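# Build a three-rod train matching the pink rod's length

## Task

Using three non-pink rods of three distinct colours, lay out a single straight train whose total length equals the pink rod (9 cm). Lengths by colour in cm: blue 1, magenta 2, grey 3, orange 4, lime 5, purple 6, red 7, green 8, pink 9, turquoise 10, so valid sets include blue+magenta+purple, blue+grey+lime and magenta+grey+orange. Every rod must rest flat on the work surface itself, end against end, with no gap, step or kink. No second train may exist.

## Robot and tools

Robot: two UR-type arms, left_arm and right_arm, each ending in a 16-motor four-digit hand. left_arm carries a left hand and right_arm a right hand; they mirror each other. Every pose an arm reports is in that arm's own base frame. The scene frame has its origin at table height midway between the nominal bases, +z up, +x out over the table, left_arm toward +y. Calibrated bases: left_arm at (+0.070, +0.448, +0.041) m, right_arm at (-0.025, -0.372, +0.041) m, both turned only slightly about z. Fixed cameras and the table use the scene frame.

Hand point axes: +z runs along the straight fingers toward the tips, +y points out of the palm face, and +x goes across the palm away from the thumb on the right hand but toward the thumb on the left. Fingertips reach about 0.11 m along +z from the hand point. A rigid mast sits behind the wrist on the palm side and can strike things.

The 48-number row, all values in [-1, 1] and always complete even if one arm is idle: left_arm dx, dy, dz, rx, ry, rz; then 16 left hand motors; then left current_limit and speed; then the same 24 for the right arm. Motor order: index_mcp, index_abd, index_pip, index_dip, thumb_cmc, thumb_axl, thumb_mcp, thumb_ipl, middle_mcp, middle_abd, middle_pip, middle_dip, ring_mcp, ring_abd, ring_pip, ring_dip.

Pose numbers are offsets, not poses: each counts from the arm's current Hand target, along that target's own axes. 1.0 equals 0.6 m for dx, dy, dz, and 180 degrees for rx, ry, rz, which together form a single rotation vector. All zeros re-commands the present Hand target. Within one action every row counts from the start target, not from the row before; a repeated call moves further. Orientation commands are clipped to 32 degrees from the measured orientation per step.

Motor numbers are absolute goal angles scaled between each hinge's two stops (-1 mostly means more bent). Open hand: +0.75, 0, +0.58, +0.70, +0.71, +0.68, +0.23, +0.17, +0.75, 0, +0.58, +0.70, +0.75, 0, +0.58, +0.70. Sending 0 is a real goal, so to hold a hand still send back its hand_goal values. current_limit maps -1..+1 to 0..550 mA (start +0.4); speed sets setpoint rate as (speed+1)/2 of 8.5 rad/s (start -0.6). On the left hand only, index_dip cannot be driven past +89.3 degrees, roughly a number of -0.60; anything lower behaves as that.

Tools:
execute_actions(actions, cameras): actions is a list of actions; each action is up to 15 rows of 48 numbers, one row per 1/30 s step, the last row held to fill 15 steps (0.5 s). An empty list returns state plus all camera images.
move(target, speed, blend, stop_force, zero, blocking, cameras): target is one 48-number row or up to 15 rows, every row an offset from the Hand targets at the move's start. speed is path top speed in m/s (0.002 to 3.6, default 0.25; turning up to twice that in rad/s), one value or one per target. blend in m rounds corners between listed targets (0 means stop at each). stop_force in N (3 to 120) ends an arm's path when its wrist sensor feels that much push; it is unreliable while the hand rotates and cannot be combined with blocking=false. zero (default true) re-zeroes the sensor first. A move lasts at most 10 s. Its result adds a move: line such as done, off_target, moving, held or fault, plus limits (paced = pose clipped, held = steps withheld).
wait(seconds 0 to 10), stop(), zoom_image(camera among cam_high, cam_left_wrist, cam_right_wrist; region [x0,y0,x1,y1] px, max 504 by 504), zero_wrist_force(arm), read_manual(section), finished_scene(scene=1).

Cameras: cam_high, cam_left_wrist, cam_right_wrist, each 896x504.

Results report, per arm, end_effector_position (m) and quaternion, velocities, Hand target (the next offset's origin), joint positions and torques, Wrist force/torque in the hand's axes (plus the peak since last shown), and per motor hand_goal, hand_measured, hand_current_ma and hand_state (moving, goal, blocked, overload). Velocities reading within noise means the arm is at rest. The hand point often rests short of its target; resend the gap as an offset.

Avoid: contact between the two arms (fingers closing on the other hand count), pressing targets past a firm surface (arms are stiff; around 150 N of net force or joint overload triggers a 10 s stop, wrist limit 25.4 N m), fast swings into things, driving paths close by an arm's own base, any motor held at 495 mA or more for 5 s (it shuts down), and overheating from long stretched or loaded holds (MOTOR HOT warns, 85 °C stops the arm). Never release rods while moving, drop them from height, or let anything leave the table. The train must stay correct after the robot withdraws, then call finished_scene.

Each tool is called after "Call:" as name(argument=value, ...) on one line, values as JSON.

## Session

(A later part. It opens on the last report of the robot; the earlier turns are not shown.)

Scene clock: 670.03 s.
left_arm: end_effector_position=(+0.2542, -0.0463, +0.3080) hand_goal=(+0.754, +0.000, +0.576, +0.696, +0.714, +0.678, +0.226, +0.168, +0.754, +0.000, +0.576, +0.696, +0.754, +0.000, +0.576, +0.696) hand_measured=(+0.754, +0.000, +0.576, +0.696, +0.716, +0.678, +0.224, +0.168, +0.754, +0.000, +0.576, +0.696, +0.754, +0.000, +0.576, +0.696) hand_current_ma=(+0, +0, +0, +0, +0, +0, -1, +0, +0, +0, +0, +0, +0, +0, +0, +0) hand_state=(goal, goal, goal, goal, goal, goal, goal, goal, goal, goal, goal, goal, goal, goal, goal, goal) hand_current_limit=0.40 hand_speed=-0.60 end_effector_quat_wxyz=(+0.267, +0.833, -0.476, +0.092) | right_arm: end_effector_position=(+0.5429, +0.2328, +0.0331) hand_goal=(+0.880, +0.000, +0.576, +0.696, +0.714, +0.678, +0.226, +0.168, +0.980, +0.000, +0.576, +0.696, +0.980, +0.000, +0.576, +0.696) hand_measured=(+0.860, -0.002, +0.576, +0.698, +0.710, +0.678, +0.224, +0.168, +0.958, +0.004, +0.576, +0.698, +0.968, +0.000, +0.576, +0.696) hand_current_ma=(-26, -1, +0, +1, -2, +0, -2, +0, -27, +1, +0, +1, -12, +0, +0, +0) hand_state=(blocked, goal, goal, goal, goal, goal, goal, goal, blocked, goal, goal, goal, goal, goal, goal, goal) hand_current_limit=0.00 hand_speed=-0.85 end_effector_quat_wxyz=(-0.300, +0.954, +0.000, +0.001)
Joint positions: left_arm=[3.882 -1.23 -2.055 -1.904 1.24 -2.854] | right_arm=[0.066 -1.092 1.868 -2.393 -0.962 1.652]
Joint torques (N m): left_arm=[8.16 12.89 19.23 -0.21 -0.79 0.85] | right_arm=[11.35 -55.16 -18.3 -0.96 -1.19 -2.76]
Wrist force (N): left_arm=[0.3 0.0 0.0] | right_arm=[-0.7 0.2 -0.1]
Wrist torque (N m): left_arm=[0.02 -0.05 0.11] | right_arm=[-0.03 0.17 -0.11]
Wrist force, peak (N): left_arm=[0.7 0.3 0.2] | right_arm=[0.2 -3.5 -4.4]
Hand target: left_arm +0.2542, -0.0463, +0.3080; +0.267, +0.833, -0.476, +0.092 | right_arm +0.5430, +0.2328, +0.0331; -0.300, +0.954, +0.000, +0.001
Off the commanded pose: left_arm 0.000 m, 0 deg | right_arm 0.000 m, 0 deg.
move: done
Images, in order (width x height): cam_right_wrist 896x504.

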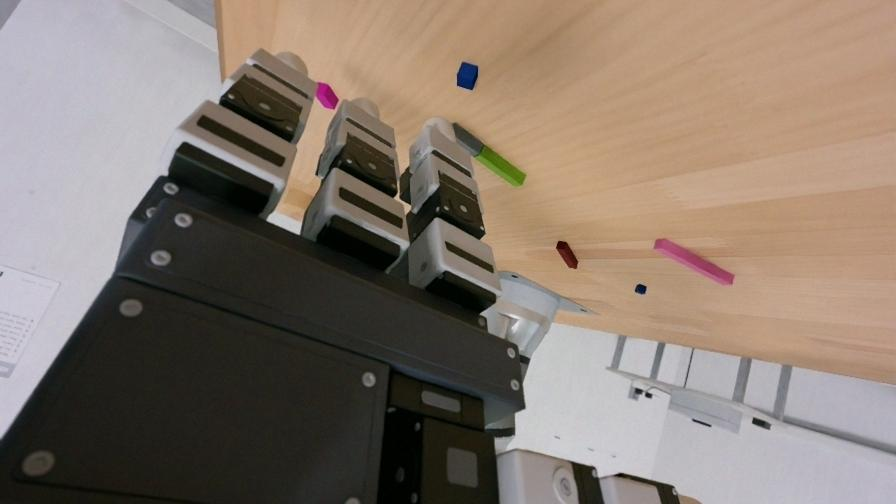

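Call:
move(target=[[0,0,0,0,0,0,0.754,0.0,0.576,0.696,0.714,0.678,0.226,0.168,0.754,0.0,0.576,0.696,0.754,0.0,0.576,0.696,0.4,-0.6,0.0087,-0.0042,0.0030,0,0,0,0.88,0.0,0.576,0.696,0.714,0.678,0.226,0.168,0.98,0.0,0.576,0.696,0.98,0.0,0.576,0.696,0.0,-0.88],[0,0,0,0,0,0,0.754,0.0,0.576,0.696,0.714,0.678,0.226,0.168,0.754,0.0,0.576,0.696,0.754,0.0,0.576,0.696,0.4,-0.6,0.0087,-0.0042,0.0030,0,0,0,0.64,0.0,0.576,0.696,0.714,0.678,0.226,0.168,0.98,0.0,0.576,0.696,0.98,0.0,0.576,0.696,0.0,-0.88]], cameras=["cam_right_wrist"], speed=0.06)

Call:
zoom_image(camera="cam_right_wrist", region=[420, 40, 520, 140])

Scene clock: 699.80 s.
left_arm: end_effector_position=(+0.2542, -0.0463, +0.3080) hand_goal=(+0.754, +0.000, +0.576, +0.696, +0.714, +0.678, +0.226, +0.168, +0.754, +0.000, +0.576, +0.696, +0.754, +0.000, +0.576, +0.696) hand_measured=(+0.754, +0.000, +0.576, +0.696, +0.716, +0.678, +0.224, +0.168, +0.754, +0.000, +0.576, +0.696, +0.754, +0.000, +0.576, +0.696) hand_current_ma=(+0, +0, +0, +0, +0, +0, -1, +0, +0, +0, +0, +0, +0, +0, +0, +0) hand_state=(goal, goal, goal, goal, goal, goal, goal, goal, goal, goal, goal, goal, goal, goal, goal, goal) hand_current_limit=0.40 hand_speed=-0.60 end_effector_quat_wxyz=(+0.267, +0.833, -0.476, +0.092) | right_arm: end_effector_position=(+0.5482, +0.2359, +0.0330) hand_goal=(+0.640, +0.000, +0.576, +0.696, +0.714, +0.678, +0.226, +0.168, +0.980, +0.000, +0.576, +0.696, +0.980, +0.000, +0.576, +0.696) hand_measured=(+0.688, -0.002, +0.586, +0.702, +0.710, +0.678, +0.224, +0.168, +0.958, +0.004, +0.576, +0.698, +0.968, +0.000, +0.576, +0.696) hand_current_ma=(+91, -1, +9, +4, -2, +0, -2, +0, -27, +1, +0, +1, -12, +0, +0, +0) hand_state=(blocked, goal, goal, goal, goal, goal, goal, goal, blocked, goal, goal, goal, goal, goal, goal, goal) hand_current_limit=0.00 hand_speed=-0.88 end_effector_quat_wxyz=(-0.300, +0.954, +0.000, +0.001)
Joint positions: left_arm=[3.882 -1.23 -2.055 -1.904 1.24 -2.854] | right_arm=[0.071 -1.081 1.85 -2.39 -0.962 1.657]
Joint torques (N m): left_arm=[8.94 13.3 19.21 -0.09 -0.6 1.03] | right_arm=[-11.72 -55.46 -10.09 -3.7 -1.19 -2.95]
Wrist force (N): left_arm=[0.5 -0.1 0.0] | right_arm=[-0.9 -1.2 -1.1]
Wrist torque (N m): left_arm=[0.01 -0.08 0.13] | right_arm=[0.16 0.17 -0.11]
Wrist force, peak (N): left_arm=[0.6 -0.1 -0.3] | right_arm=[-0.7 -1.5 -1.6]
Hand target: left_arm +0.2542, -0.0463, +0.3080; +0.267, +0.833, -0.476, +0.092 | right_arm +0.5482, +0.2359, +0.0330; -0.300, +0.954, +0.000, +0.001
Off the commanded pose: left_arm 0.000 m, 0 deg | right_arm 0.000 m, 0 deg.
move: done
Images, in order (width x height): cam_right_wrist 896x504.

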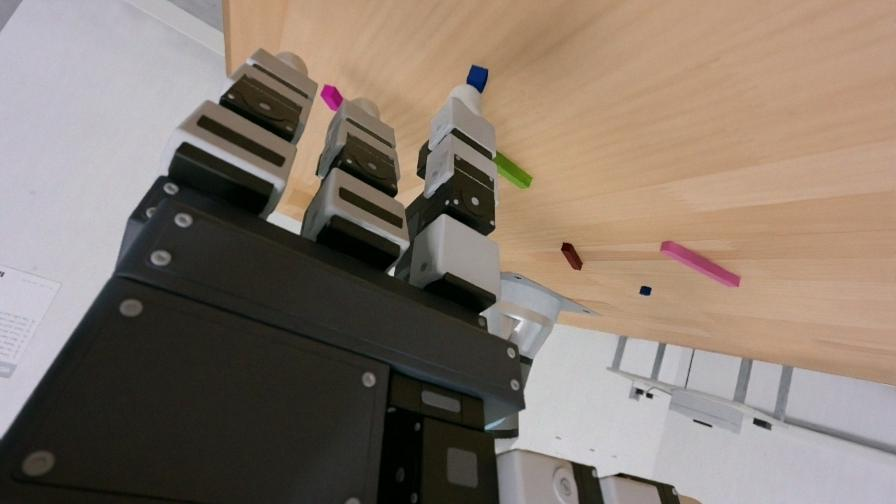

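Scaled by 5.040.

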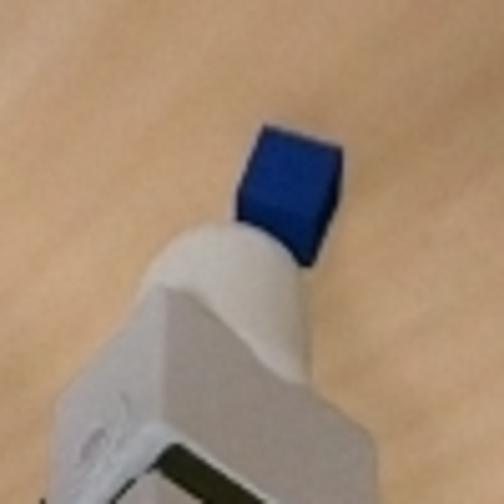

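Call:
move(target=[[0,0,0,0,0,0,0.754,0.0,0.576,0.696,0.714,0.678,0.226,0.168,0.754,0.0,0.576,0.696,0.754,0.0,0.576,0.696,0.4,-0.6,-0.0345,0.0028,-0.0020,0,0.0319,0.0455,0.64,0.0,0.576,0.696,0.714,0.678,0.226,0.168,0.98,0.0,0.576,0.696,0.98,0.0,0.576,0.696,0.0,-0.88],[0,0,0,0,0,0,0.754,0.0,0.576,0.696,0.714,0.678,0.226,0.168,0.754,0.0,0.576,0.696,0.754,0.0,0.576,0.696,0.4,-0.6,-0.0692,0.0009,-0.0007,0,0.0637,0.0910,0.64,0.0,0.576,0.696,0.714,0.678,0.226,0.168,0.98,0.0,0.576,0.696,0.98,0.0,0.576,0.696,0.0,-0.88],[0,0,0,0,0,0,0.754,0.0,0.576,0.696,0.714,0.678,0.226,0.168,0.754,0.0,0.576,0.696,0.754,0.0,0.576,0.696,0.4,-0.6,-0.1027,-0.0059,0.0041,0,0.0956,0.1365,0.64,0.0,0.576,0.696,0.714,0.678,0.226,0.168,0.98,0.0,0.576,0.696,0.98,0.0,0.576,0.696,0.0,-0.88],[0,0,0,0,0,0,0.754,0.0,0.576,0.696,0.714,0.678,0.226,0.168,0.754,0.0,0.576,0.696,0.754,0.0,0.576,0.696,0.4,-0.6,-0.1345,-0.0175,0.0122,0,0.1275,0.1820,0.64,0.0,0.576,0.696,0.714,0.678,0.226,0.168,0.98,0.0,0.576,0.696,0.98,0.0,0.576,0.696,0.0,-0.88]], cameras=["cam_right_wrist"], speed=0.08, blend=[0.004,0.004,0.004,0])

Call:
zoom_image(camera="cam_right_wrist", region=[420, 40, 520, 140])

Scene clock: 713.97 s.
left_arm: end_effector_position=(+0.2542, -0.0463, +0.3080) hand_goal=(+0.754, +0.000, +0.576, +0.696, +0.714, +0.678, +0.226, +0.168, +0.754, +0.000, +0.576, +0.696, +0.754, +0.000, +0.576, +0.696) hand_measured=(+0.754, +0.000, +0.576, +0.696, +0.716, +0.678, +0.224, +0.168, +0.754, +0.000, +0.576, +0.696, +0.754, +0.000, +0.576, +0.696) hand_current_ma=(+0, +0, +0, +0, +0, +0, -1, +0, +0, +0, +0, +0, +0, +0, +0, +0) hand_state=(goal, goal, goal, goal, goal, goal, goal, goal, goal, goal, goal, goal, goal, goal, goal, goal) hand_current_limit=0.40 hand_speed=-0.60 end_effector_quat_wxyz=(+0.267, +0.833, -0.476, +0.092) | right_arm: end_effector_position=(+0.4674, +0.2488, +0.0330) hand_goal=(+0.640, +0.000, +0.576, +0.696, +0.714, +0.678, +0.226, +0.168, +0.980, +0.000, +0.576, +0.696, +0.980, +0.000, +0.576, +0.696) hand_measured=(+0.682, +0.002, +0.590, +0.704, +0.710, +0.678, +0.224, +0.168, +0.958, +0.004, +0.576, +0.698, +0.968, +0.000, +0.576, +0.696) hand_current_ma=(+78, +0, +14, +6, -2, +0, -2, +0, -27, +1, +0, +1, -12, +0, +0, +0) hand_state=(blocked, goal, goal, goal, goal, goal, goal, goal, blocked, goal, goal, goal, goal, goal, goal, goal) hand_current_limit=0.00 hand_speed=-0.88 end_effector_quat_wxyz=(-0.282, +0.896, -0.326, +0.104)
Joint positions: left_arm=[3.882 -1.23 -2.055 -1.904 1.24 -2.854] | right_arm=[0.118 -1.176 2.178 -3.045 -1.168 2.485]
Joint torques (N m): left_arm=[8.36 13.38 18.11 -0.04 -0.74 0.99] | right_arm=[-12.61 -36.02 -20.57 -0.68 2.8 -2.8]
Wrist force (N): left_arm=[0.4 0.1 0.1] | right_arm=[-0.6 -0.4 -1.6]
Wrist torque (N m): left_arm=[0.04 -0.07 0.12] | right_arm=[0.38 0.11 0.12]
Wrist force, peak (N): left_arm=[0.7 0.2 0.3] | right_arm=[-0.9 -0.9 -4.2]
Hand target: left_arm +0.2542, -0.0463, +0.3080; +0.267, +0.833, -0.476, +0.092 | right_arm +0.4675, +0.2487, +0.0330; -0.282, +0.896, -0.326, +0.104
Off the commanded pose: left_arm 0.000 m, 0 deg | right_arm 0.000 m, 0 deg.
move: done
Images, in order (width x height): cam_right_wrist 896x504.

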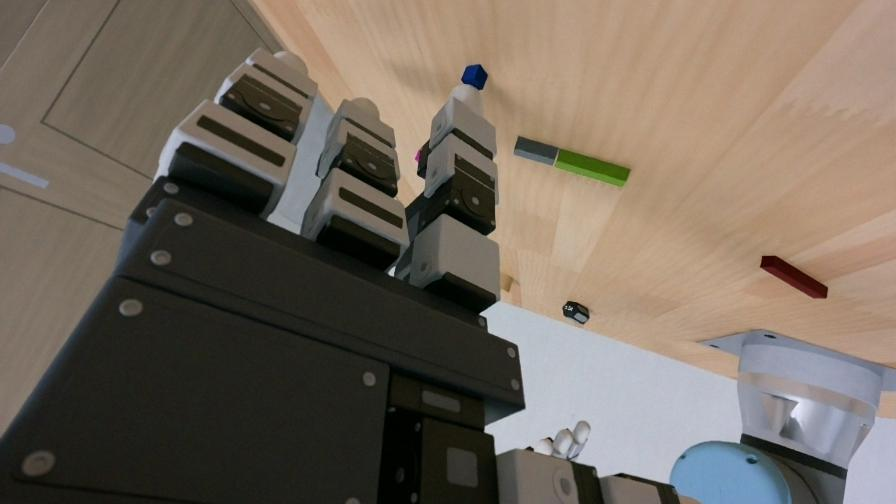

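Scaled by 5.040.

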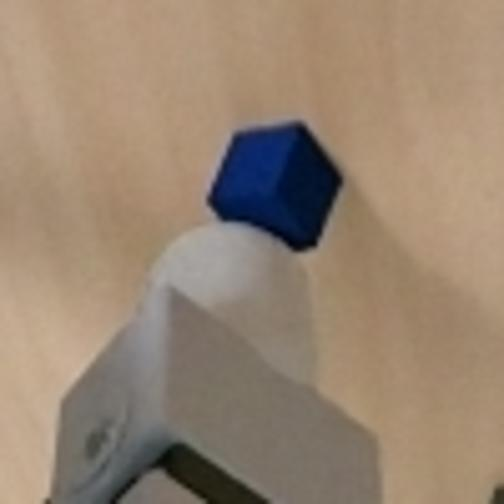

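Call:
move(target=[0,0,0,0,0,0,0.754,0.0,0.576,0.696,0.714,0.678,0.226,0.168,0.754,0.0,0.576,0.696,0.754,0.0,0.576,0.696,0.4,-0.6,-0.0753,-0.0682,0.0478,0,0,0,0.64,0.0,0.576,0.696,0.714,0.678,0.226,0.168,0.98,0.0,0.576,0.696,0.98,0.0,0.576,0.696,0.0,-0.88], cameras=["cam_right_wrist"], speed=0.05)

Call:
zoom_image(camera="cam_right_wrist", region=[420, 30, 660, 170])

Scene clock: 731.07 s.
left_arm: end_effector_position=(+0.2542, -0.0463, +0.3080) hand_goal=(+0.754, +0.000, +0.576, +0.696, +0.714, +0.678, +0.226, +0.168, +0.754, +0.000, +0.576, +0.696, +0.754, +0.000, +0.576, +0.696) hand_measured=(+0.754, +0.000, +0.576, +0.696, +0.716, +0.678, +0.224, +0.168, +0.754, +0.000, +0.576, +0.696, +0.754, +0.000, +0.576, +0.696) hand_current_ma=(+0, +0, +0, +0, +0, +0, -1, +0, +0, +0, +0, +0, +0, +0, +0, +0) hand_state=(goal, goal, goal, goal, goal, goal, goal, goal, goal, goal, goal, goal, goal, goal, goal, goal) hand_current_limit=0.40 hand_speed=-0.60 end_effector_quat_wxyz=(+0.267, +0.833, -0.476, +0.092) | right_arm: end_effector_position=(+0.4650, +0.3161, +0.0328) hand_goal=(+0.640, +0.000, +0.576, +0.696, +0.714, +0.678, +0.226, +0.168, +0.980, +0.000, +0.576, +0.696, +0.980, +0.000, +0.576, +0.696) hand_measured=(+0.636, -0.002, +0.578, +0.698, +0.710, +0.678, +0.224, +0.168, +0.960, +0.002, +0.576, +0.698, +0.968, +0.000, +0.576, +0.696) hand_current_ma=(-2, -1, +0, +1, -2, +0, -2, +0, -26, +1, +0, +1, -12, +0, +0, +0) hand_state=(goal, goal, goal, goal, goal, goal, goal, goal, blocked, goal, goal, goal, goal, goal, goal, goal) hand_current_limit=0.00 hand_speed=-0.88 end_effector_quat_wxyz=(-0.282, +0.896, -0.326, +0.104) end_effector_velocity=(+0.000, -0.002, +0.000) end_effector_angular_velocity=(+0.000, +0.000, +0.003)
Joint positions: left_arm=[3.882 -1.23 -2.055 -1.904 1.24 -2.854] | right_arm=[0.257 -1.118 2.093 -3.066 -1.234 2.617]
Joint velocities: left_arm=[within noise] | right_arm=[-0.003 -0.002 0.003 0.001 0.003 -0.005]
Joint torques (N m): left_arm=[8.58 13.38 19.36 -0.06 -0.66 1.07] | right_arm=[-12.15 -50.8 -7.31 -3.19 2.8 -2.96]
Wrist force (N): left_arm=[0.3 0.0 0.1] | right_arm=[-0.8 0.9 -0.8]
Wrist torque (N m): left_arm=[0.02 -0.05 0.11] | right_arm=[0.16 0.19 -0.04]
Wrist force, peak (N): left_arm=[0.8 0.1 0.1] | right_arm=[-0.3 -1.6 -6.7]
Hand target: left_arm +0.2542, -0.0463, +0.3080; +0.267, +0.833, -0.476, +0.092 | right_arm +0.4650, +0.3160, +0.0329; -0.282, +0.896, -0.326, +0.104
Off the commanded pose: left_arm 0.000 m, 0 deg | right_arm 0.000 m, 0 deg.
move: done
Images, in order (width x height): cam_right_wrist 896x504.

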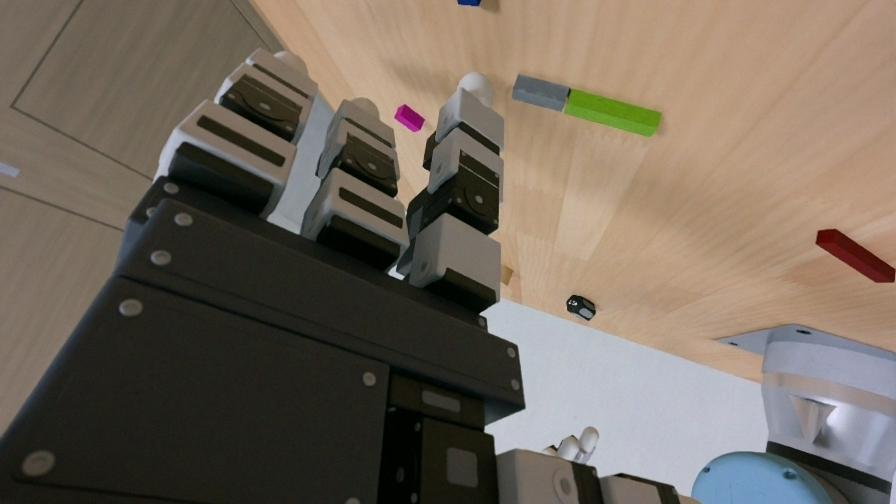

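Scaled by 2.100.

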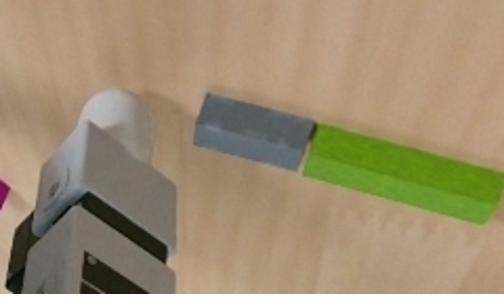

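Call:
move(target=[[0,0,0,0,0,0,0.754,0.0,0.576,0.696,0.714,0.678,0.226,0.168,0.754,0.0,0.576,0.696,0.754,0.0,0.576,0.696,0.4,-0.6,0,0,0,0,0,0,0.88,0.0,0.576,0.696,0.714,0.678,0.226,0.168,0.98,0.0,0.576,0.696,0.98,0.0,0.576,0.696,0.0,-0.88],[0,0,0,0,0,0,0.754,0.0,0.576,0.696,0.714,0.678,0.226,0.168,0.754,0.0,0.576,0.696,0.754,0.0,0.576,0.696,0.4,-0.6,0.1810,0.0110,-0.0077,0,-0.1275,-0.1820,0.88,0.0,0.576,0.696,0.714,0.678,0.226,0.168,0.98,0.0,0.576,0.696,0.98,0.0,0.576,0.696,0.0,-0.88]], speed=0.15, cameras=["cam_right_wrist"])

Scene clock: 766.13 s.
left_arm: end_effector_position=(+0.2542, -0.0463, +0.3080) hand_goal=(+0.754, +0.000, +0.576, +0.696, +0.714, +0.678, +0.226, +0.168, +0.754, +0.000, +0.576, +0.696, +0.754, +0.000, +0.576, +0.696) hand_measured=(+0.754, +0.000, +0.576, +0.696, +0.716, +0.678, +0.224, +0.168, +0.754, +0.000, +0.576, +0.696, +0.754, +0.000, +0.576, +0.696) hand_current_ma=(+0, +0, +0, +0, +0, +0, -1, +0, +0, +0, +0, +0, +0, +0, +0, +0) hand_state=(goal, goal, goal, goal, goal, goal, goal, goal, goal, goal, goal, goal, goal, goal, goal, goal) hand_current_limit=0.40 hand_speed=-0.60 end_effector_quat_wxyz=(+0.267, +0.833, -0.476, +0.092) | right_arm: end_effector_position=(+0.5431, +0.2400, +0.0330) hand_goal=(+0.880, +0.000, +0.576, +0.696, +0.714, +0.678, +0.226, +0.168, +0.980, +0.000, +0.576, +0.696, +0.980, +0.000, +0.576, +0.696) hand_measured=(+0.860, -0.002, +0.576, +0.698, +0.710, +0.678, +0.224, +0.168, +0.960, +0.002, +0.576, +0.698, +0.968, +0.000, +0.576, +0.696) hand_current_ma=(-25, -1, +0, +1, -2, +0, -2, +0, -26, +1, +0, +1, -12, +0, +0, +0) hand_state=(blocked, goal, goal, goal, goal, goal, goal, goal, blocked, goal, goal, goal, goal, goal, goal, goal) hand_current_limit=0.00 hand_speed=-0.88 end_effector_quat_wxyz=(-0.301, +0.954, +0.000, +0.001)
Joint positions: left_arm=[3.882 -1.23 -2.055 -1.904 1.24 -2.854] | right_arm=[0.078 -1.087 1.861 -2.402 -0.963 1.667]
Joint torques (N m): left_arm=[8.59 13.47 19.06 -0.26 -0.61 1.06] | right_arm=[11.06 -52.09 -9.85 -2.01 -0.94 0.78]
Wrist force (N): left_arm=[0.6 0.0 0.1] | right_arm=[-0.8 0.3 -0.2]
Wrist torque (N m): left_arm=[0.02 -0.08 0.13] | right_arm=[-0.01 0.18 -0.12]
Wrist force, peak (N): left_arm=[0.7 0.0 -0.1] | right_arm=[-1.3 1.2 -0.8]
Hand target: left_arm +0.2542, -0.0463, +0.3080; +0.267, +0.833, -0.476, +0.092 | right_arm +0.5430, +0.2400, +0.0330; -0.300, +0.954, +0.000, +0.001
Off the commanded pose: left_arm 0.000 m, 0 deg | right_arm 0.000 m, 0 deg.
move: done
Images, in order (width x height): cam_right_wrist 896x504.

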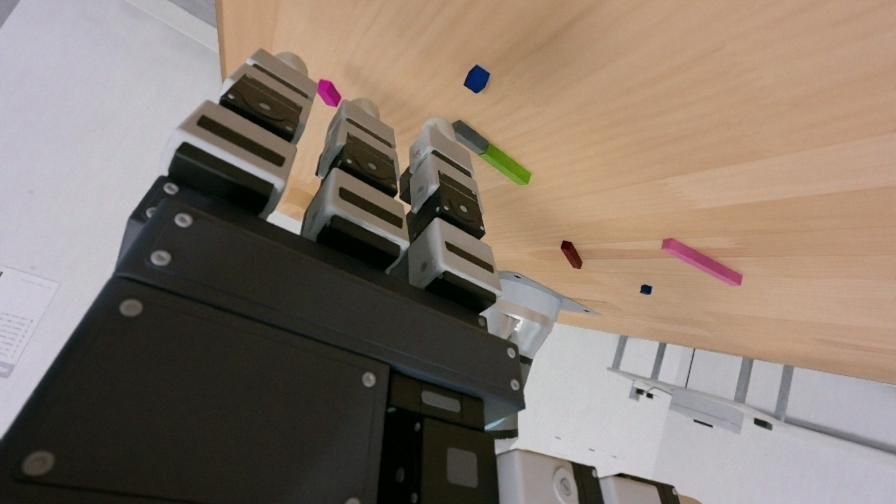

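Call:
zoom_image(camera="cam_right_wrist", region=[456, 56, 500, 100])

Call:
zoom_image(camera="cam_right_wrist", region=[444, 110, 544, 195])

Scaled by 11.455.

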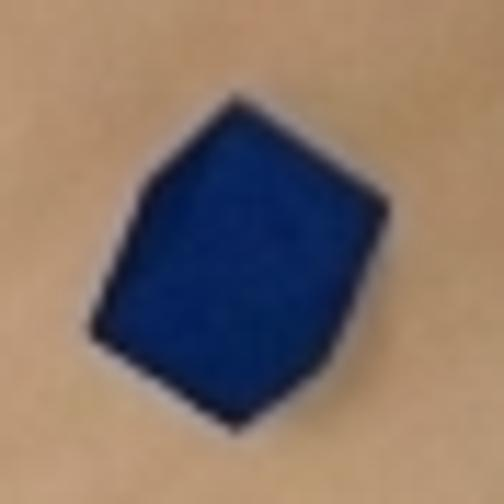

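Scaled by 5.040.

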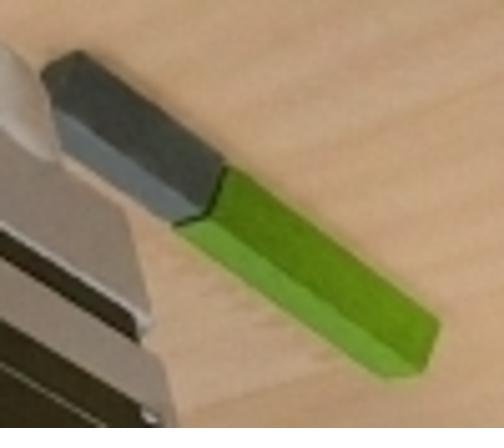

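Call:
move(target=[[0,0,0,0,0,0,0.754,0.0,0.576,0.696,0.714,0.678,0.226,0.168,0.754,0.0,0.576,0.696,0.754,0.0,0.576,0.696,0.4,-0.6,-0.0120,0.0247,-0.0173,0,-0.0207,-0.0296,0.88,-0.1,0.576,0.696,0.714,0.678,0.226,0.168,0.88,0.1,0.576,0.696,0.98,0.0,0.576,0.696,0.0,-0.88],[0,0,0,0,0,0,0.754,0.0,0.576,0.696,0.714,0.678,0.226,0.168,0.754,0.0,0.576,0.696,0.754,0.0,0.576,0.696,0.4,-0.6,-0.0120,0.0247,-0.0173,0,-0.0207,-0.0296,0.690,-0.1,0.576,0.696,0.714,0.678,0.226,0.168,0.690,0.1,0.576,0.696,0.98,0.0,0.576,0.696,0.0,-0.88],[0,0,0,0,0,0,0.754,0.0,0.576,0.696,0.714,0.678,0.226,0.168,0.754,0.0,0.576,0.696,0.754,0.0,0.576,0.696,0.4,-0.6,-0.0120,0.0324,-0.0064,0,-0.0207,-0.0296,0.690,-0.1,0.576,0.696,0.714,0.678,0.226,0.168,0.690,0.1,0.576,0.696,0.98,0.0,0.576,0.696,0.0,-0.88]], speed=0.08, cameras=["cam_right_wrist"])

Scene clock: 843.37 s.
left_arm: end_effector_position=(+0.2542, -0.0463, +0.3080) hand_goal=(+0.754, +0.000, +0.576, +0.696, +0.714, +0.678, +0.226, +0.168, +0.754, +0.000, +0.576, +0.696, +0.754, +0.000, +0.576, +0.696) hand_measured=(+0.754, +0.000, +0.576, +0.696, +0.716, +0.678, +0.224, +0.168, +0.754, +0.000, +0.576, +0.696, +0.754, +0.000, +0.576, +0.696) hand_current_ma=(+0, +0, +0, +0, +0, +0, -1, +0, +0, +0, +0, +0, +0, +0, +0, +0) hand_state=(goal, goal, goal, goal, goal, goal, goal, goal, goal, goal, goal, goal, goal, goal, goal, goal) hand_current_limit=0.40 hand_speed=-0.60 end_effector_quat_wxyz=(+0.267, +0.833, -0.476, +0.092) | right_arm: end_effector_position=(+0.5358, +0.2219, +0.0249) hand_goal=(+0.690, -0.100, +0.576, +0.696, +0.714, +0.678, +0.226, +0.168, +0.690, +0.100, +0.576, +0.696, +0.980, +0.000, +0.576, +0.696) hand_measured=(+0.684, -0.092, +0.576, +0.698, +0.710, +0.678, +0.224, +0.168, +0.688, +0.092, +0.576, +0.698, +0.968, +0.000, +0.576, +0.696) hand_current_ma=(-4, +4, +0, +1, -2, +0, -2, +0, -1, -4, +0, +1, -12, +0, +0, +0) hand_state=(goal, goal, goal, goal, goal, goal, goal, goal, goal, goal, goal, goal, goal, goal, goal, goal) hand_current_limit=0.00 hand_speed=-0.88 end_effector_quat_wxyz=(-0.300, +0.952, +0.054, -0.017)
Joint positions: left_arm=[3.882 -1.23 -2.055 -1.904 1.24 -2.854] | right_arm=[0.052 -1.098 1.875 -2.306 -0.962 1.496]
Joint torques (N m): left_arm=[7.97 13.24 18.82 -0.11 -0.72 1.02] | right_arm=[-0.33 -48.43 -14.76 -0.97 3.17 -2.78]
Wrist force (N): left_arm=[0.4 -0.2 0.0] | right_arm=[-0.7 0.1 -0.4]
Wrist torque (N m): left_arm=[0.01 -0.07 0.12] | right_arm=[0.02 0.18 -0.13]
Wrist force, peak (N): left_arm=[0.6 -0.2 -0.2] | right_arm=[-1.1 0.2 -0.4]
Hand target: left_arm +0.2542, -0.0463, +0.3080; +0.267, +0.833, -0.476, +0.092 | right_arm +0.5358, +0.2219, +0.0250; -0.300, +0.952, +0.054, -0.016
Off the commanded pose: left_arm 0.000 m, 0 deg | right_arm 0.000 m, 0 deg.
move: done
Images, in order (width x height): cam_right_wrist 896x504.

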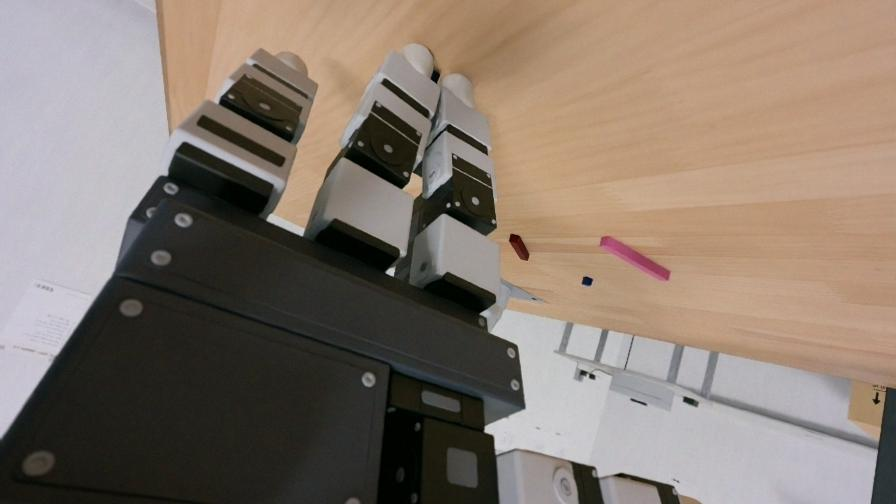

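Call:
zoom_image(camera="cam_right_wrist", region=[395, 35, 495, 120])

Scaled by 5.040.

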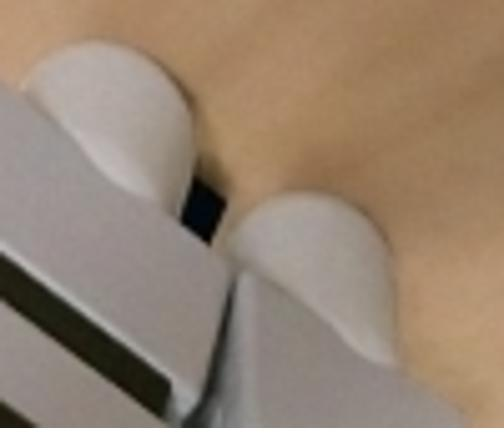

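Call:
move(target=[[0,0,0,0,0,0,0.754,0.0,0.576,0.696,0.714,0.678,0.226,0.168,0.754,0.0,0.576,0.696,0.754,0.0,0.576,0.696,0.4,-0.6,0.0,-0.0136,0.0095,0,0,0,0.690,-0.1,0.576,0.696,0.714,0.678,0.226,0.168,0.690,0.1,0.576,0.696,0.98,0.0,0.576,0.696,0.0,-0.88],[0,0,0,0,0,0,0.754,0.0,0.576,0.696,0.714,0.678,0.226,0.168,0.754,0.0,0.576,0.696,0.754,0.0,0.576,0.696,0.4,-0.6,-0.0405,-0.0900,0.0630,0,0.0261,0.0373,0.690,-0.1,0.576,0.696,0.714,0.678,0.226,0.168,0.690,0.1,0.576,0.696,0.98,0.0,0.576,0.696,0.0,-0.88]], speed=0.04, blend=[0.003,0], cameras=["cam_right_wrist"])

Call:
zoom_image(camera="cam_right_wrist", region=[395, 25, 515, 120])

Scene clock: 862.07 s.
left_arm: end_effector_position=(+0.2542, -0.0463, +0.3080) hand_goal=(+0.754, +0.000, +0.576, +0.696, +0.714, +0.678, +0.226, +0.168, +0.754, +0.000, +0.576, +0.696, +0.754, +0.000, +0.576, +0.696) hand_measured=(+0.754, +0.000, +0.576, +0.696, +0.716, +0.678, +0.224, +0.168, +0.754, +0.000, +0.576, +0.696, +0.754, +0.000, +0.576, +0.696) hand_current_ma=(+0, +0, +0, +0, +0, +0, -1, +0, +0, +0, +0, +0, +0, +0, +0, +0) hand_state=(goal, goal, goal, goal, goal, goal, goal, goal, goal, goal, goal, goal, goal, goal, goal, goal) hand_current_limit=0.40 hand_speed=-0.60 end_effector_quat_wxyz=(+0.267, +0.833, -0.476, +0.092) | right_arm: end_effector_position=(+0.5041, +0.2847, +0.0249) hand_goal=(+0.690, -0.100, +0.576, +0.696, +0.714, +0.678, +0.226, +0.168, +0.690, +0.100, +0.576, +0.696, +0.980, +0.000, +0.576, +0.696) hand_measured=(+0.684, -0.092, +0.576, +0.698, +0.710, +0.678, +0.224, +0.168, +0.688, +0.092, +0.576, +0.698, +0.968, +0.000, +0.576, +0.696) hand_current_ma=(-4, +4, +0, +1, -2, +0, -2, +0, -1, -4, +0, +1, -12, +0, +0, +0) hand_state=(goal, goal, goal, goal, goal, goal, goal, goal, goal, goal, goal, goal, goal, goal, goal, goal) hand_current_limit=0.00 hand_speed=-0.88 end_effector_quat_wxyz=(-0.300, +0.954, -0.014, +0.005)
Joint positions: left_arm=[3.882 -1.23 -2.055 -1.904 1.24 -2.854] | right_arm=[0.164 -1.097 1.939 -2.547 -0.974 1.806]
Joint torques (N m): left_arm=[8.73 13.67 18.88 -0.21 -0.55 1] | right_arm=[-11.5 -28.47 -25.18 -1.09 0.73 -2.83]
Wrist force (N): left_arm=[0.2 0.2 0.0] | right_arm=[-0.7 0.1 -0.2]
Wrist torque (N m): left_arm=[0.06 -0.03 0.10] | right_arm=[0.00 0.12 0.14]
Wrist force, peak (N): left_arm=[0.7 0.4 0.0] | right_arm=[-0.8 0.7 -0.5]
Hand target: left_arm +0.2542, -0.0463, +0.3080; +0.267, +0.833, -0.476, +0.092 | right_arm +0.5042, +0.2847, +0.0250; -0.300, +0.954, -0.014, +0.005
Off the commanded pose: left_arm 0.000 m, 0 deg | right_arm 0.000 m, 0 deg.
move: done
Images, in order (width x height): cam_right_wrist 896x504.

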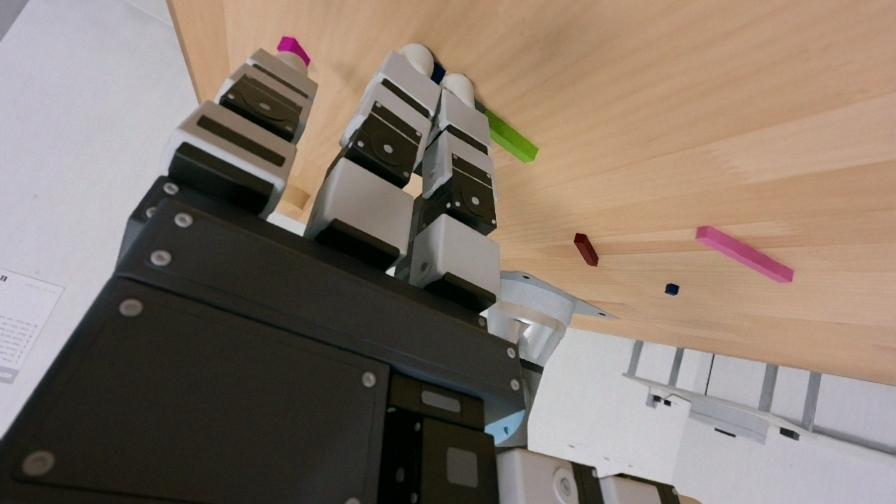

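Scaled by 4.200.

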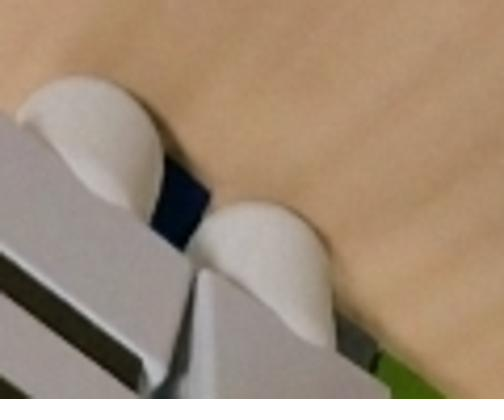

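Call:
move(target=[[0,0,0,0,0,0,0.754,0.0,0.576,0.696,0.714,0.678,0.226,0.168,0.754,0.0,0.576,0.696,0.754,0.0,0.576,0.696,0.4,-0.6,0.0005,0.0136,-0.0096,0,0,0,0.690,-0.1,0.576,0.696,0.714,0.678,0.226,0.168,0.690,0.1,0.576,0.696,0.98,0.0,0.576,0.696,0.0,-0.88],[0,0,0,0,0,0,0.754,0.0,0.576,0.696,0.714,0.678,0.226,0.168,0.754,0.0,0.576,0.696,0.754,0.0,0.576,0.696,0.4,-0.6,0.0005,0.0136,-0.0096,0,0,0,0.88,0.0,0.576,0.696,0.714,0.678,0.226,0.168,0.98,0.0,0.576,0.696,0.98,0.0,0.576,0.696,0.0,-0.88],[0,0,0,0,0,0,0.754,0.0,0.576,0.696,0.714,0.678,0.226,0.168,0.754,0.0,0.576,0.696,0.754,0.0,0.576,0.696,0.4,-0.6,0.0446,-0.0091,-0.0099,0,0,0,0.88,0.0,0.576,0.696,0.714,0.678,0.226,0.168,0.98,0.0,0.576,0.696,0.98,0.0,0.576,0.696,0.0,-0.88]], speed=0.08, cameras=["cam_right_wrist"])

Call:
zoom_image(camera="cam_right_wrist", region=[440, 50, 500, 110])

Call:
zoom_image(camera="cam_right_wrist", region=[450, 70, 540, 160])

Scene clock: 874.17 s.
left_arm: end_effector_position=(+0.2542, -0.0463, +0.3080) hand_goal=(+0.754, +0.000, +0.576, +0.696, +0.714, +0.678, +0.226, +0.168, +0.754, +0.000, +0.576, +0.696, +0.754, +0.000, +0.576, +0.696) hand_measured=(+0.754, +0.000, +0.576, +0.696, +0.716, +0.678, +0.224, +0.168, +0.754, +0.000, +0.576, +0.696, +0.754, +0.000, +0.576, +0.696) hand_current_ma=(+0, +0, +0, +0, +0, +0, -1, +0, +0, +0, +0, +0, +0, +0, +0, +0) hand_state=(goal, goal, goal, goal, goal, goal, goal, goal, goal, goal, goal, goal, goal, goal, goal, goal) hand_current_limit=0.40 hand_speed=-0.60 end_effector_quat_wxyz=(+0.267, +0.833, -0.476, +0.092) | right_arm: end_effector_position=(+0.5309, +0.2850, +0.0329) hand_goal=(+0.880, +0.000, +0.576, +0.696, +0.714, +0.678, +0.226, +0.168, +0.980, +0.000, +0.576, +0.696, +0.980, +0.000, +0.576, +0.696) hand_measured=(+0.860, -0.002, +0.576, +0.698, +0.710, +0.678, +0.224, +0.168, +0.960, +0.002, +0.576, +0.698, +0.968, +0.000, +0.576, +0.696) hand_current_ma=(-25, -1, +0, +1, -2, +0, -2, +0, -27, +1, +0, +1, -12, +0, +0, +0) hand_state=(blocked, goal, goal, goal, goal, goal, goal, goal, blocked, goal, goal, goal, goal, goal, goal, goal) hand_current_limit=0.00 hand_speed=-0.88 end_effector_quat_wxyz=(-0.300, +0.954, -0.014, +0.005)
Joint positions: left_arm=[3.882 -1.23 -2.055 -1.904 1.24 -2.854] | right_arm=[0.157 -1.069 1.858 -2.49 -0.973 1.798]
Joint torques (N m): left_arm=[8.91 12.95 19.7 -0.09 -0.5 1.14] | right_arm=[-6.47 -57.11 -10.37 -4.17 -1.25 -1.67]
Wrist force (N): left_arm=[0.4 -0.1 0.1] | right_arm=[-0.8 0.2 -0.5]
Wrist torque (N m): left_arm=[0.00 -0.07 0.13] | right_arm=[-0.02 0.14 -0.09]
Wrist force, peak (N): left_arm=[0.7 -0.2 0.0] | right_arm=[-1.4 0.5 -0.3]
Hand target: left_arm +0.2542, -0.0463, +0.3080; +0.267, +0.833, -0.476, +0.092 | right_arm +0.5310, +0.2849, +0.0330; -0.300, +0.954, -0.014, +0.005
Off the commanded pose: left_arm 0.000 m, 0 deg | right_arm 0.000 m, 0 deg.
move: done
Images, in order (width x height): cam_right_wrist 896x504.

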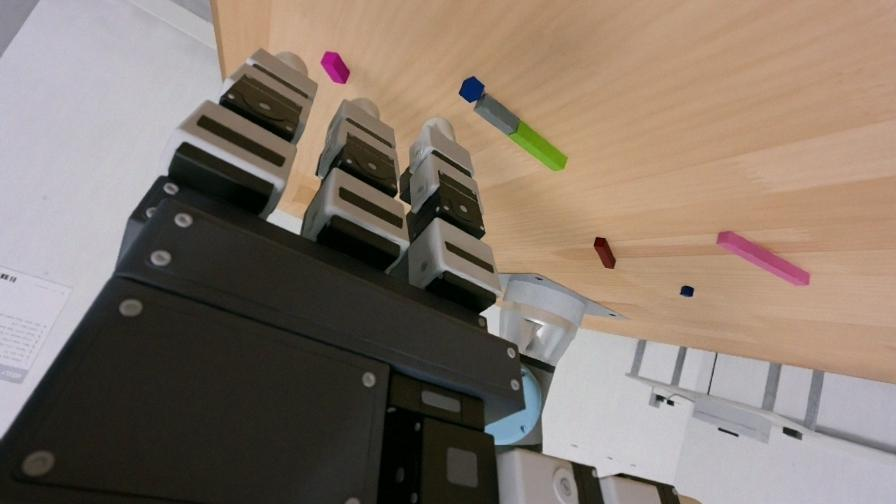

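Scaled by 8.400.

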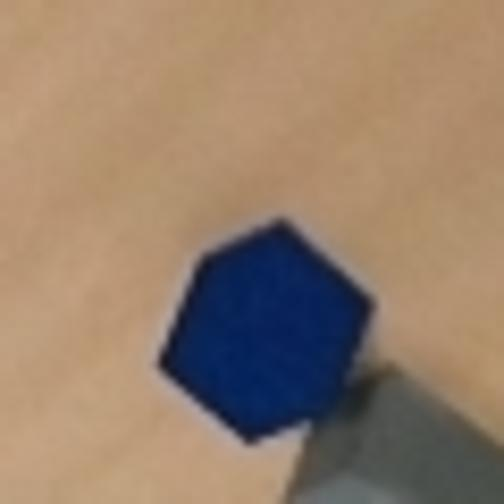

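Scaled by 5.600.

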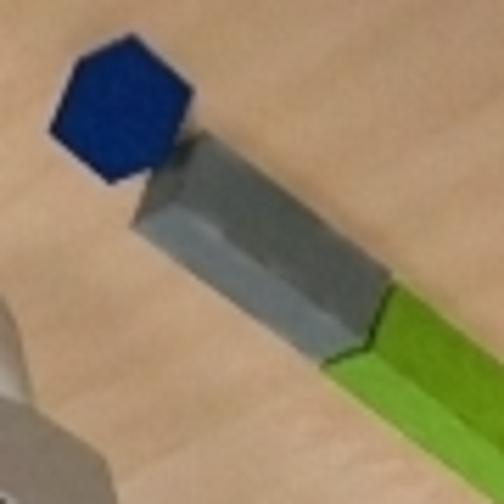

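Call:
zoom_image(camera="cam_right_wrist", region=[456, 70, 526, 140])

Call:
zoom_image(camera="cam_right_wrist", region=[505, 108, 575, 178])

Scaled by 7.200.

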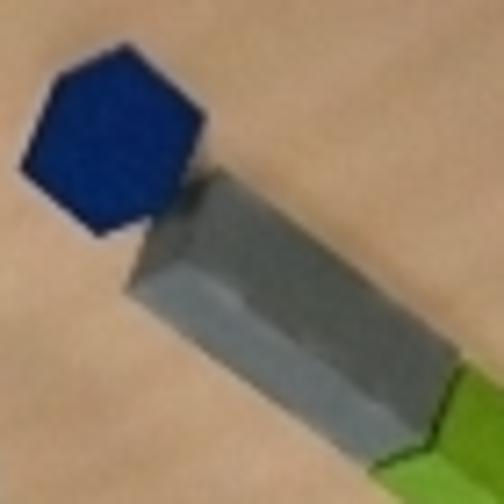

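Scaled by 7.200.

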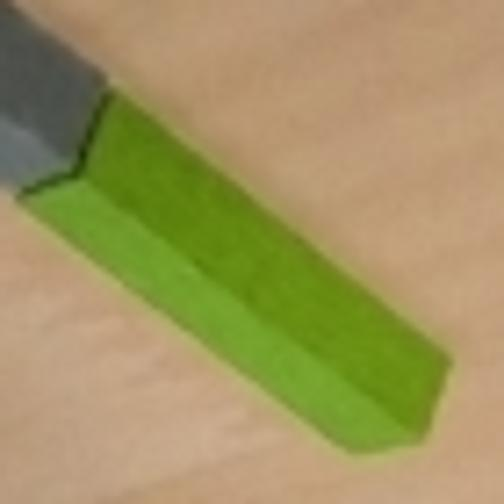

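Call:
move(target=[[0,0,0,0,0,0,0.754,0.0,0.576,0.696,0.714,0.678,0.226,0.168,0.754,0.0,0.576,0.696,0.754,0.0,0.576,0.696,0.4,-0.6,-0.0086,0.0114,-0.0080,0,0,0,0.88,0.0,0.576,0.696,0.714,0.678,0.226,0.168,0.98,0.0,0.576,0.696,0.98,0.0,0.576,0.696,0.0,-0.88],[0,0,0,0,0,0,0.754,0.0,0.576,0.696,0.714,0.678,0.226,0.168,0.754,0.0,0.576,0.696,0.754,0.0,0.576,0.696,0.4,-0.6,-0.0086,0.0191,0.0029,0,0,0,0.69,0.0,0.576,0.696,0.714,0.678,0.226,0.168,0.98,0.0,0.576,0.696,0.98,0.0,0.576,0.696,0.0,-0.88],[0,0,0,0,0,0,0.754,0.0,0.576,0.696,0.714,0.678,0.226,0.168,0.754,0.0,0.576,0.696,0.754,0.0,0.576,0.696,0.4,-0.6,-0.0089,0.0098,0.0094,0,0,0,0.69,0.0,0.576,0.696,0.714,0.678,0.226,0.168,0.98,0.0,0.576,0.696,0.98,0.0,0.576,0.696,0.0,-0.88],[0,0,0,0,0,0,0.754,0.0,0.576,0.696,0.714,0.678,0.226,0.168,0.754,0.0,0.576,0.696,0.754,0.0,0.576,0.696,0.4,-0.6,-0.0086,0.0191,0.0029,0,0,0,0.69,0.0,0.576,0.696,0.714,0.678,0.226,0.168,0.98,0.0,0.576,0.696,0.98,0.0,0.576,0.696,0.0,-0.88],[0,0,0,0,0,0,0.754,0.0,0.576,0.696,0.714,0.678,0.226,0.168,0.754,0.0,0.576,0.696,0.754,0.0,0.576,0.696,0.4,-0.6,-0.0086,0.0114,-0.0080,0,0,0,0.88,0.0,0.576,0.696,0.714,0.678,0.226,0.168,0.98,0.0,0.576,0.696,0.98,0.0,0.576,0.696,0.0,-0.88]], speed=[0.1,0.08,0.03,0.08,0.1], cameras=["cam_right_wrist"])

Call:
zoom_image(camera="cam_right_wrist", region=[440, 50, 520, 130])

Scene clock: 978.93 s.
left_arm: end_effector_position=(+0.2542, -0.0463, +0.3080) hand_goal=(+0.754, +0.000, +0.576, +0.696, +0.714, +0.678, +0.226, +0.168, +0.754, +0.000, +0.576, +0.696, +0.754, +0.000, +0.576, +0.696) hand_measured=(+0.754, +0.000, +0.576, +0.696, +0.716, +0.678, +0.224, +0.168, +0.754, +0.000, +0.576, +0.696, +0.754, +0.000, +0.576, +0.696) hand_current_ma=(+0, +0, +0, +0, +0, +0, -1, +0, +0, +0, +0, +0, +0, +0, +0, +0) hand_state=(goal, goal, goal, goal, goal, goal, goal, goal, goal, goal, goal, goal, goal, goal, goal, goal) hand_current_limit=0.40 hand_speed=-0.60 end_effector_quat_wxyz=(+0.267, +0.833, -0.476, +0.092) | right_arm: end_effector_position=(+0.5256, +0.2767, +0.0330) hand_goal=(+0.880, +0.000, +0.576, +0.696, +0.714, +0.678, +0.226, +0.168, +0.980, +0.000, +0.576, +0.696, +0.980, +0.000, +0.576, +0.696) hand_measured=(+0.860, +0.002, +0.576, +0.698, +0.710, +0.678, +0.224, +0.168, +0.960, +0.002, +0.576, +0.698, +0.968, +0.000, +0.576, +0.696) hand_current_ma=(-26, +1, +0, +1, -2, +0, -2, +0, -25, +1, +0, +1, -12, +0, +0, +0) hand_state=(blocked, goal, goal, goal, goal, goal, goal, goal, goal, goal, goal, goal, goal, goal, goal, goal) hand_current_limit=0.00 hand_speed=-0.88 end_effector_quat_wxyz=(-0.300, +0.954, -0.014, +0.005)
Joint positions: left_arm=[3.882 -1.23 -2.055 -1.904 1.24 -2.854] | right_arm=[0.144 -1.085 1.883 -2.49 -0.971 1.783]
Joint torques (N m): left_arm=[7.96 13.26 19.42 -0.06 -0.64 1.12] | right_arm=[11.05 -28.32 -9.82 -1.41 1.88 -1.18]
Wrist force (N): left_arm=[0.5 -0.2 0.1] | right_arm=[-0.8 0.4 -0.2]
Wrist torque (N m): left_arm=[0.00 -0.08 0.14] | right_arm=[0.00 0.13 -0.08]
Wrist force, peak (N): left_arm=[0.8 0.0 0.1] | right_arm=[-0.9 -3.7 -8.9]
Hand target: left_arm +0.2542, -0.0463, +0.3080; +0.267, +0.833, -0.476, +0.092 | right_arm +0.5256, +0.2767, +0.0330; -0.300, +0.954, -0.014, +0.005
Off the commanded pose: left_arm 0.000 m, 0 deg | right_arm 0.000 m, 0 deg.
move: done
Images, in order (width x height): cam_right_wrist 896x504.

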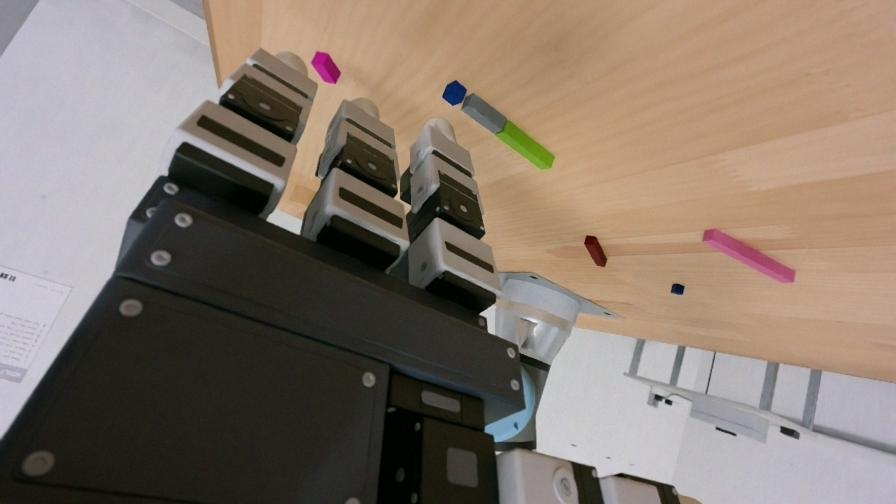

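Scaled by 6.300.

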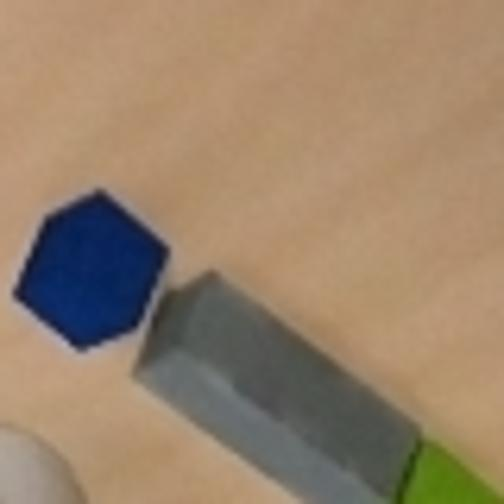

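Call:
move(target=[[0,0,0,0,0,0,0.754,0.0,0.576,0.696,0.714,0.678,0.226,0.168,0.754,0.0,0.576,0.696,0.754,0.0,0.576,0.696,0.4,-0.6,0.0363,-0.0303,0.0212,0,0,0,0.88,0.0,0.576,0.696,0.714,0.678,0.226,0.168,0.98,0.0,0.576,0.696,0.98,0.0,0.576,0.696,0.0,-0.88],[0,0,0,0,0,0,0.754,0.0,0.576,0.696,0.714,0.678,0.226,0.168,0.754,0.0,0.576,0.696,0.754,0.0,0.576,0.696,0.4,-0.6,0.0363,-0.0241,0.0301,0,0,0,0.69,0.0,0.576,0.696,0.714,0.678,0.226,0.168,0.98,0.0,0.576,0.696,0.98,0.0,0.576,0.696,0.0,-0.88]], speed=[0.1,0.08], cameras=["cam_right_wrist"])

Call:
zoom_image(camera="cam_right_wrist", region=[420, 50, 520, 130])

Scene clock: 1024.50 s.
left_arm: end_effector_position=(+0.2542, -0.0463, +0.3080) hand_goal=(+0.754, +0.000, +0.576, +0.696, +0.714, +0.678, +0.226, +0.168, +0.754, +0.000, +0.576, +0.696, +0.754, +0.000, +0.576, +0.696) hand_measured=(+0.754, +0.000, +0.576, +0.696, +0.716, +0.678, +0.224, +0.168, +0.754, +0.000, +0.576, +0.696, +0.754, +0.000, +0.576, +0.696) hand_current_ma=(+0, +0, +0, +0, +0, +0, -1, +0, +0, +0, +0, +0, +0, +0, +0, +0) hand_state=(goal, goal, goal, goal, goal, goal, goal, goal, goal, goal, goal, goal, goal, goal, goal, goal) hand_current_limit=0.40 hand_speed=-0.60 end_effector_quat_wxyz=(+0.267, +0.833, -0.476, +0.092) | right_arm: end_effector_position=(+0.5480, +0.2983, +0.0265) hand_goal=(+0.690, +0.000, +0.576, +0.696, +0.714, +0.678, +0.226, +0.168, +0.980, +0.000, +0.576, +0.696, +0.980, +0.000, +0.576, +0.696) hand_measured=(+0.686, +0.002, +0.576, +0.698, +0.710, +0.678, +0.224, +0.168, +0.960, +0.002, +0.576, +0.698, +0.968, +0.000, +0.576, +0.696) hand_current_ma=(-2, +1, +0, +1, -2, +0, -2, +0, -24, +1, +0, +1, -12, +0, +0, +0) hand_state=(goal, goal, goal, goal, goal, goal, goal, goal, goal, goal, goal, goal, goal, goal, goal, goal) hand_current_limit=0.00 hand_speed=-0.88 end_effector_quat_wxyz=(-0.300, +0.954, -0.014, +0.005)
Joint positions: left_arm=[3.882 -1.23 -2.055 -1.904 1.24 -2.854] | right_arm=[0.175 -1.019 1.797 -2.491 -0.975 1.819]
Joint torques (N m): left_arm=[7.63 13.56 19.62 -0.17 -0.55 1.05] | right_arm=[-12.29 -57.89 -24.76 -2.43 3.19 -2.81]
Wrist force (N): left_arm=[0.2 -0.2 0.0] | right_arm=[-0.8 0.3 -0.3]
Wrist torque (N m): left_arm=[0.01 -0.04 0.10] | right_arm=[-0.01 0.15 0.02]
Wrist force, peak (N): left_arm=[0.7 0.1 -0.2] | right_arm=[-1.4 0.8 -0.5]
Hand target: left_arm +0.2542, -0.0463, +0.3080; +0.267, +0.833, -0.476, +0.092 | right_arm +0.5480, +0.2983, +0.0265; -0.300, +0.954, -0.014, +0.005
Off the commanded pose: left_arm 0.000 m, 0 deg | right_arm 0.000 m, 0 deg.
move: done
Images, in order (width x height): cam_right_wrist 896x504.

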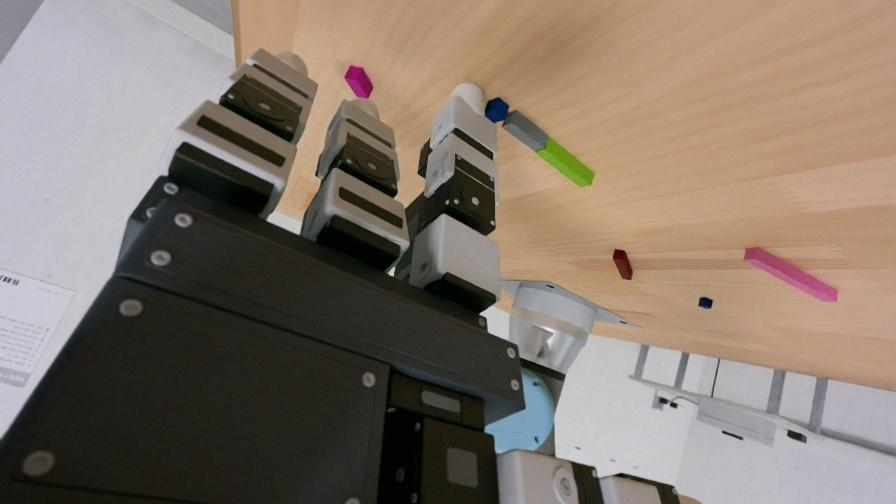

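Scaled by 5.040.

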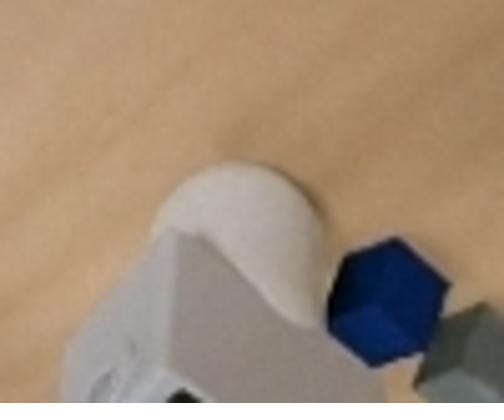

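Call:
zoom_image(camera="cam_right_wrist", region=[480, 88, 550, 158])

Call:
zoom_image(camera="cam_right_wrist", region=[530, 120, 600, 190])

Scaled by 7.200.

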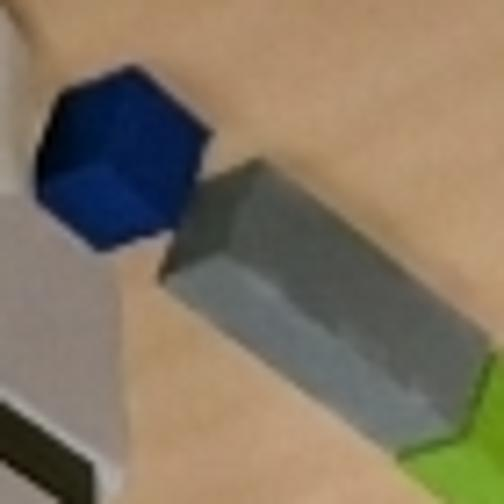

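Scaled by 7.200.

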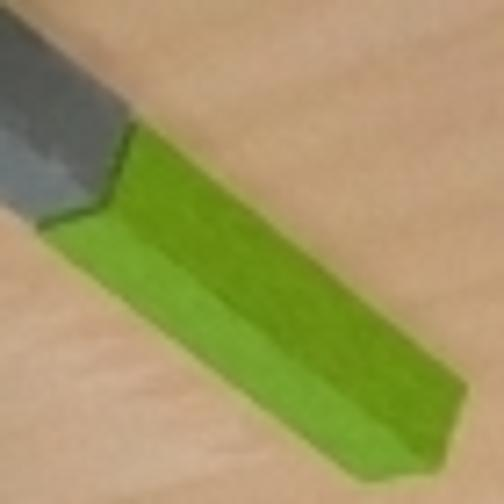

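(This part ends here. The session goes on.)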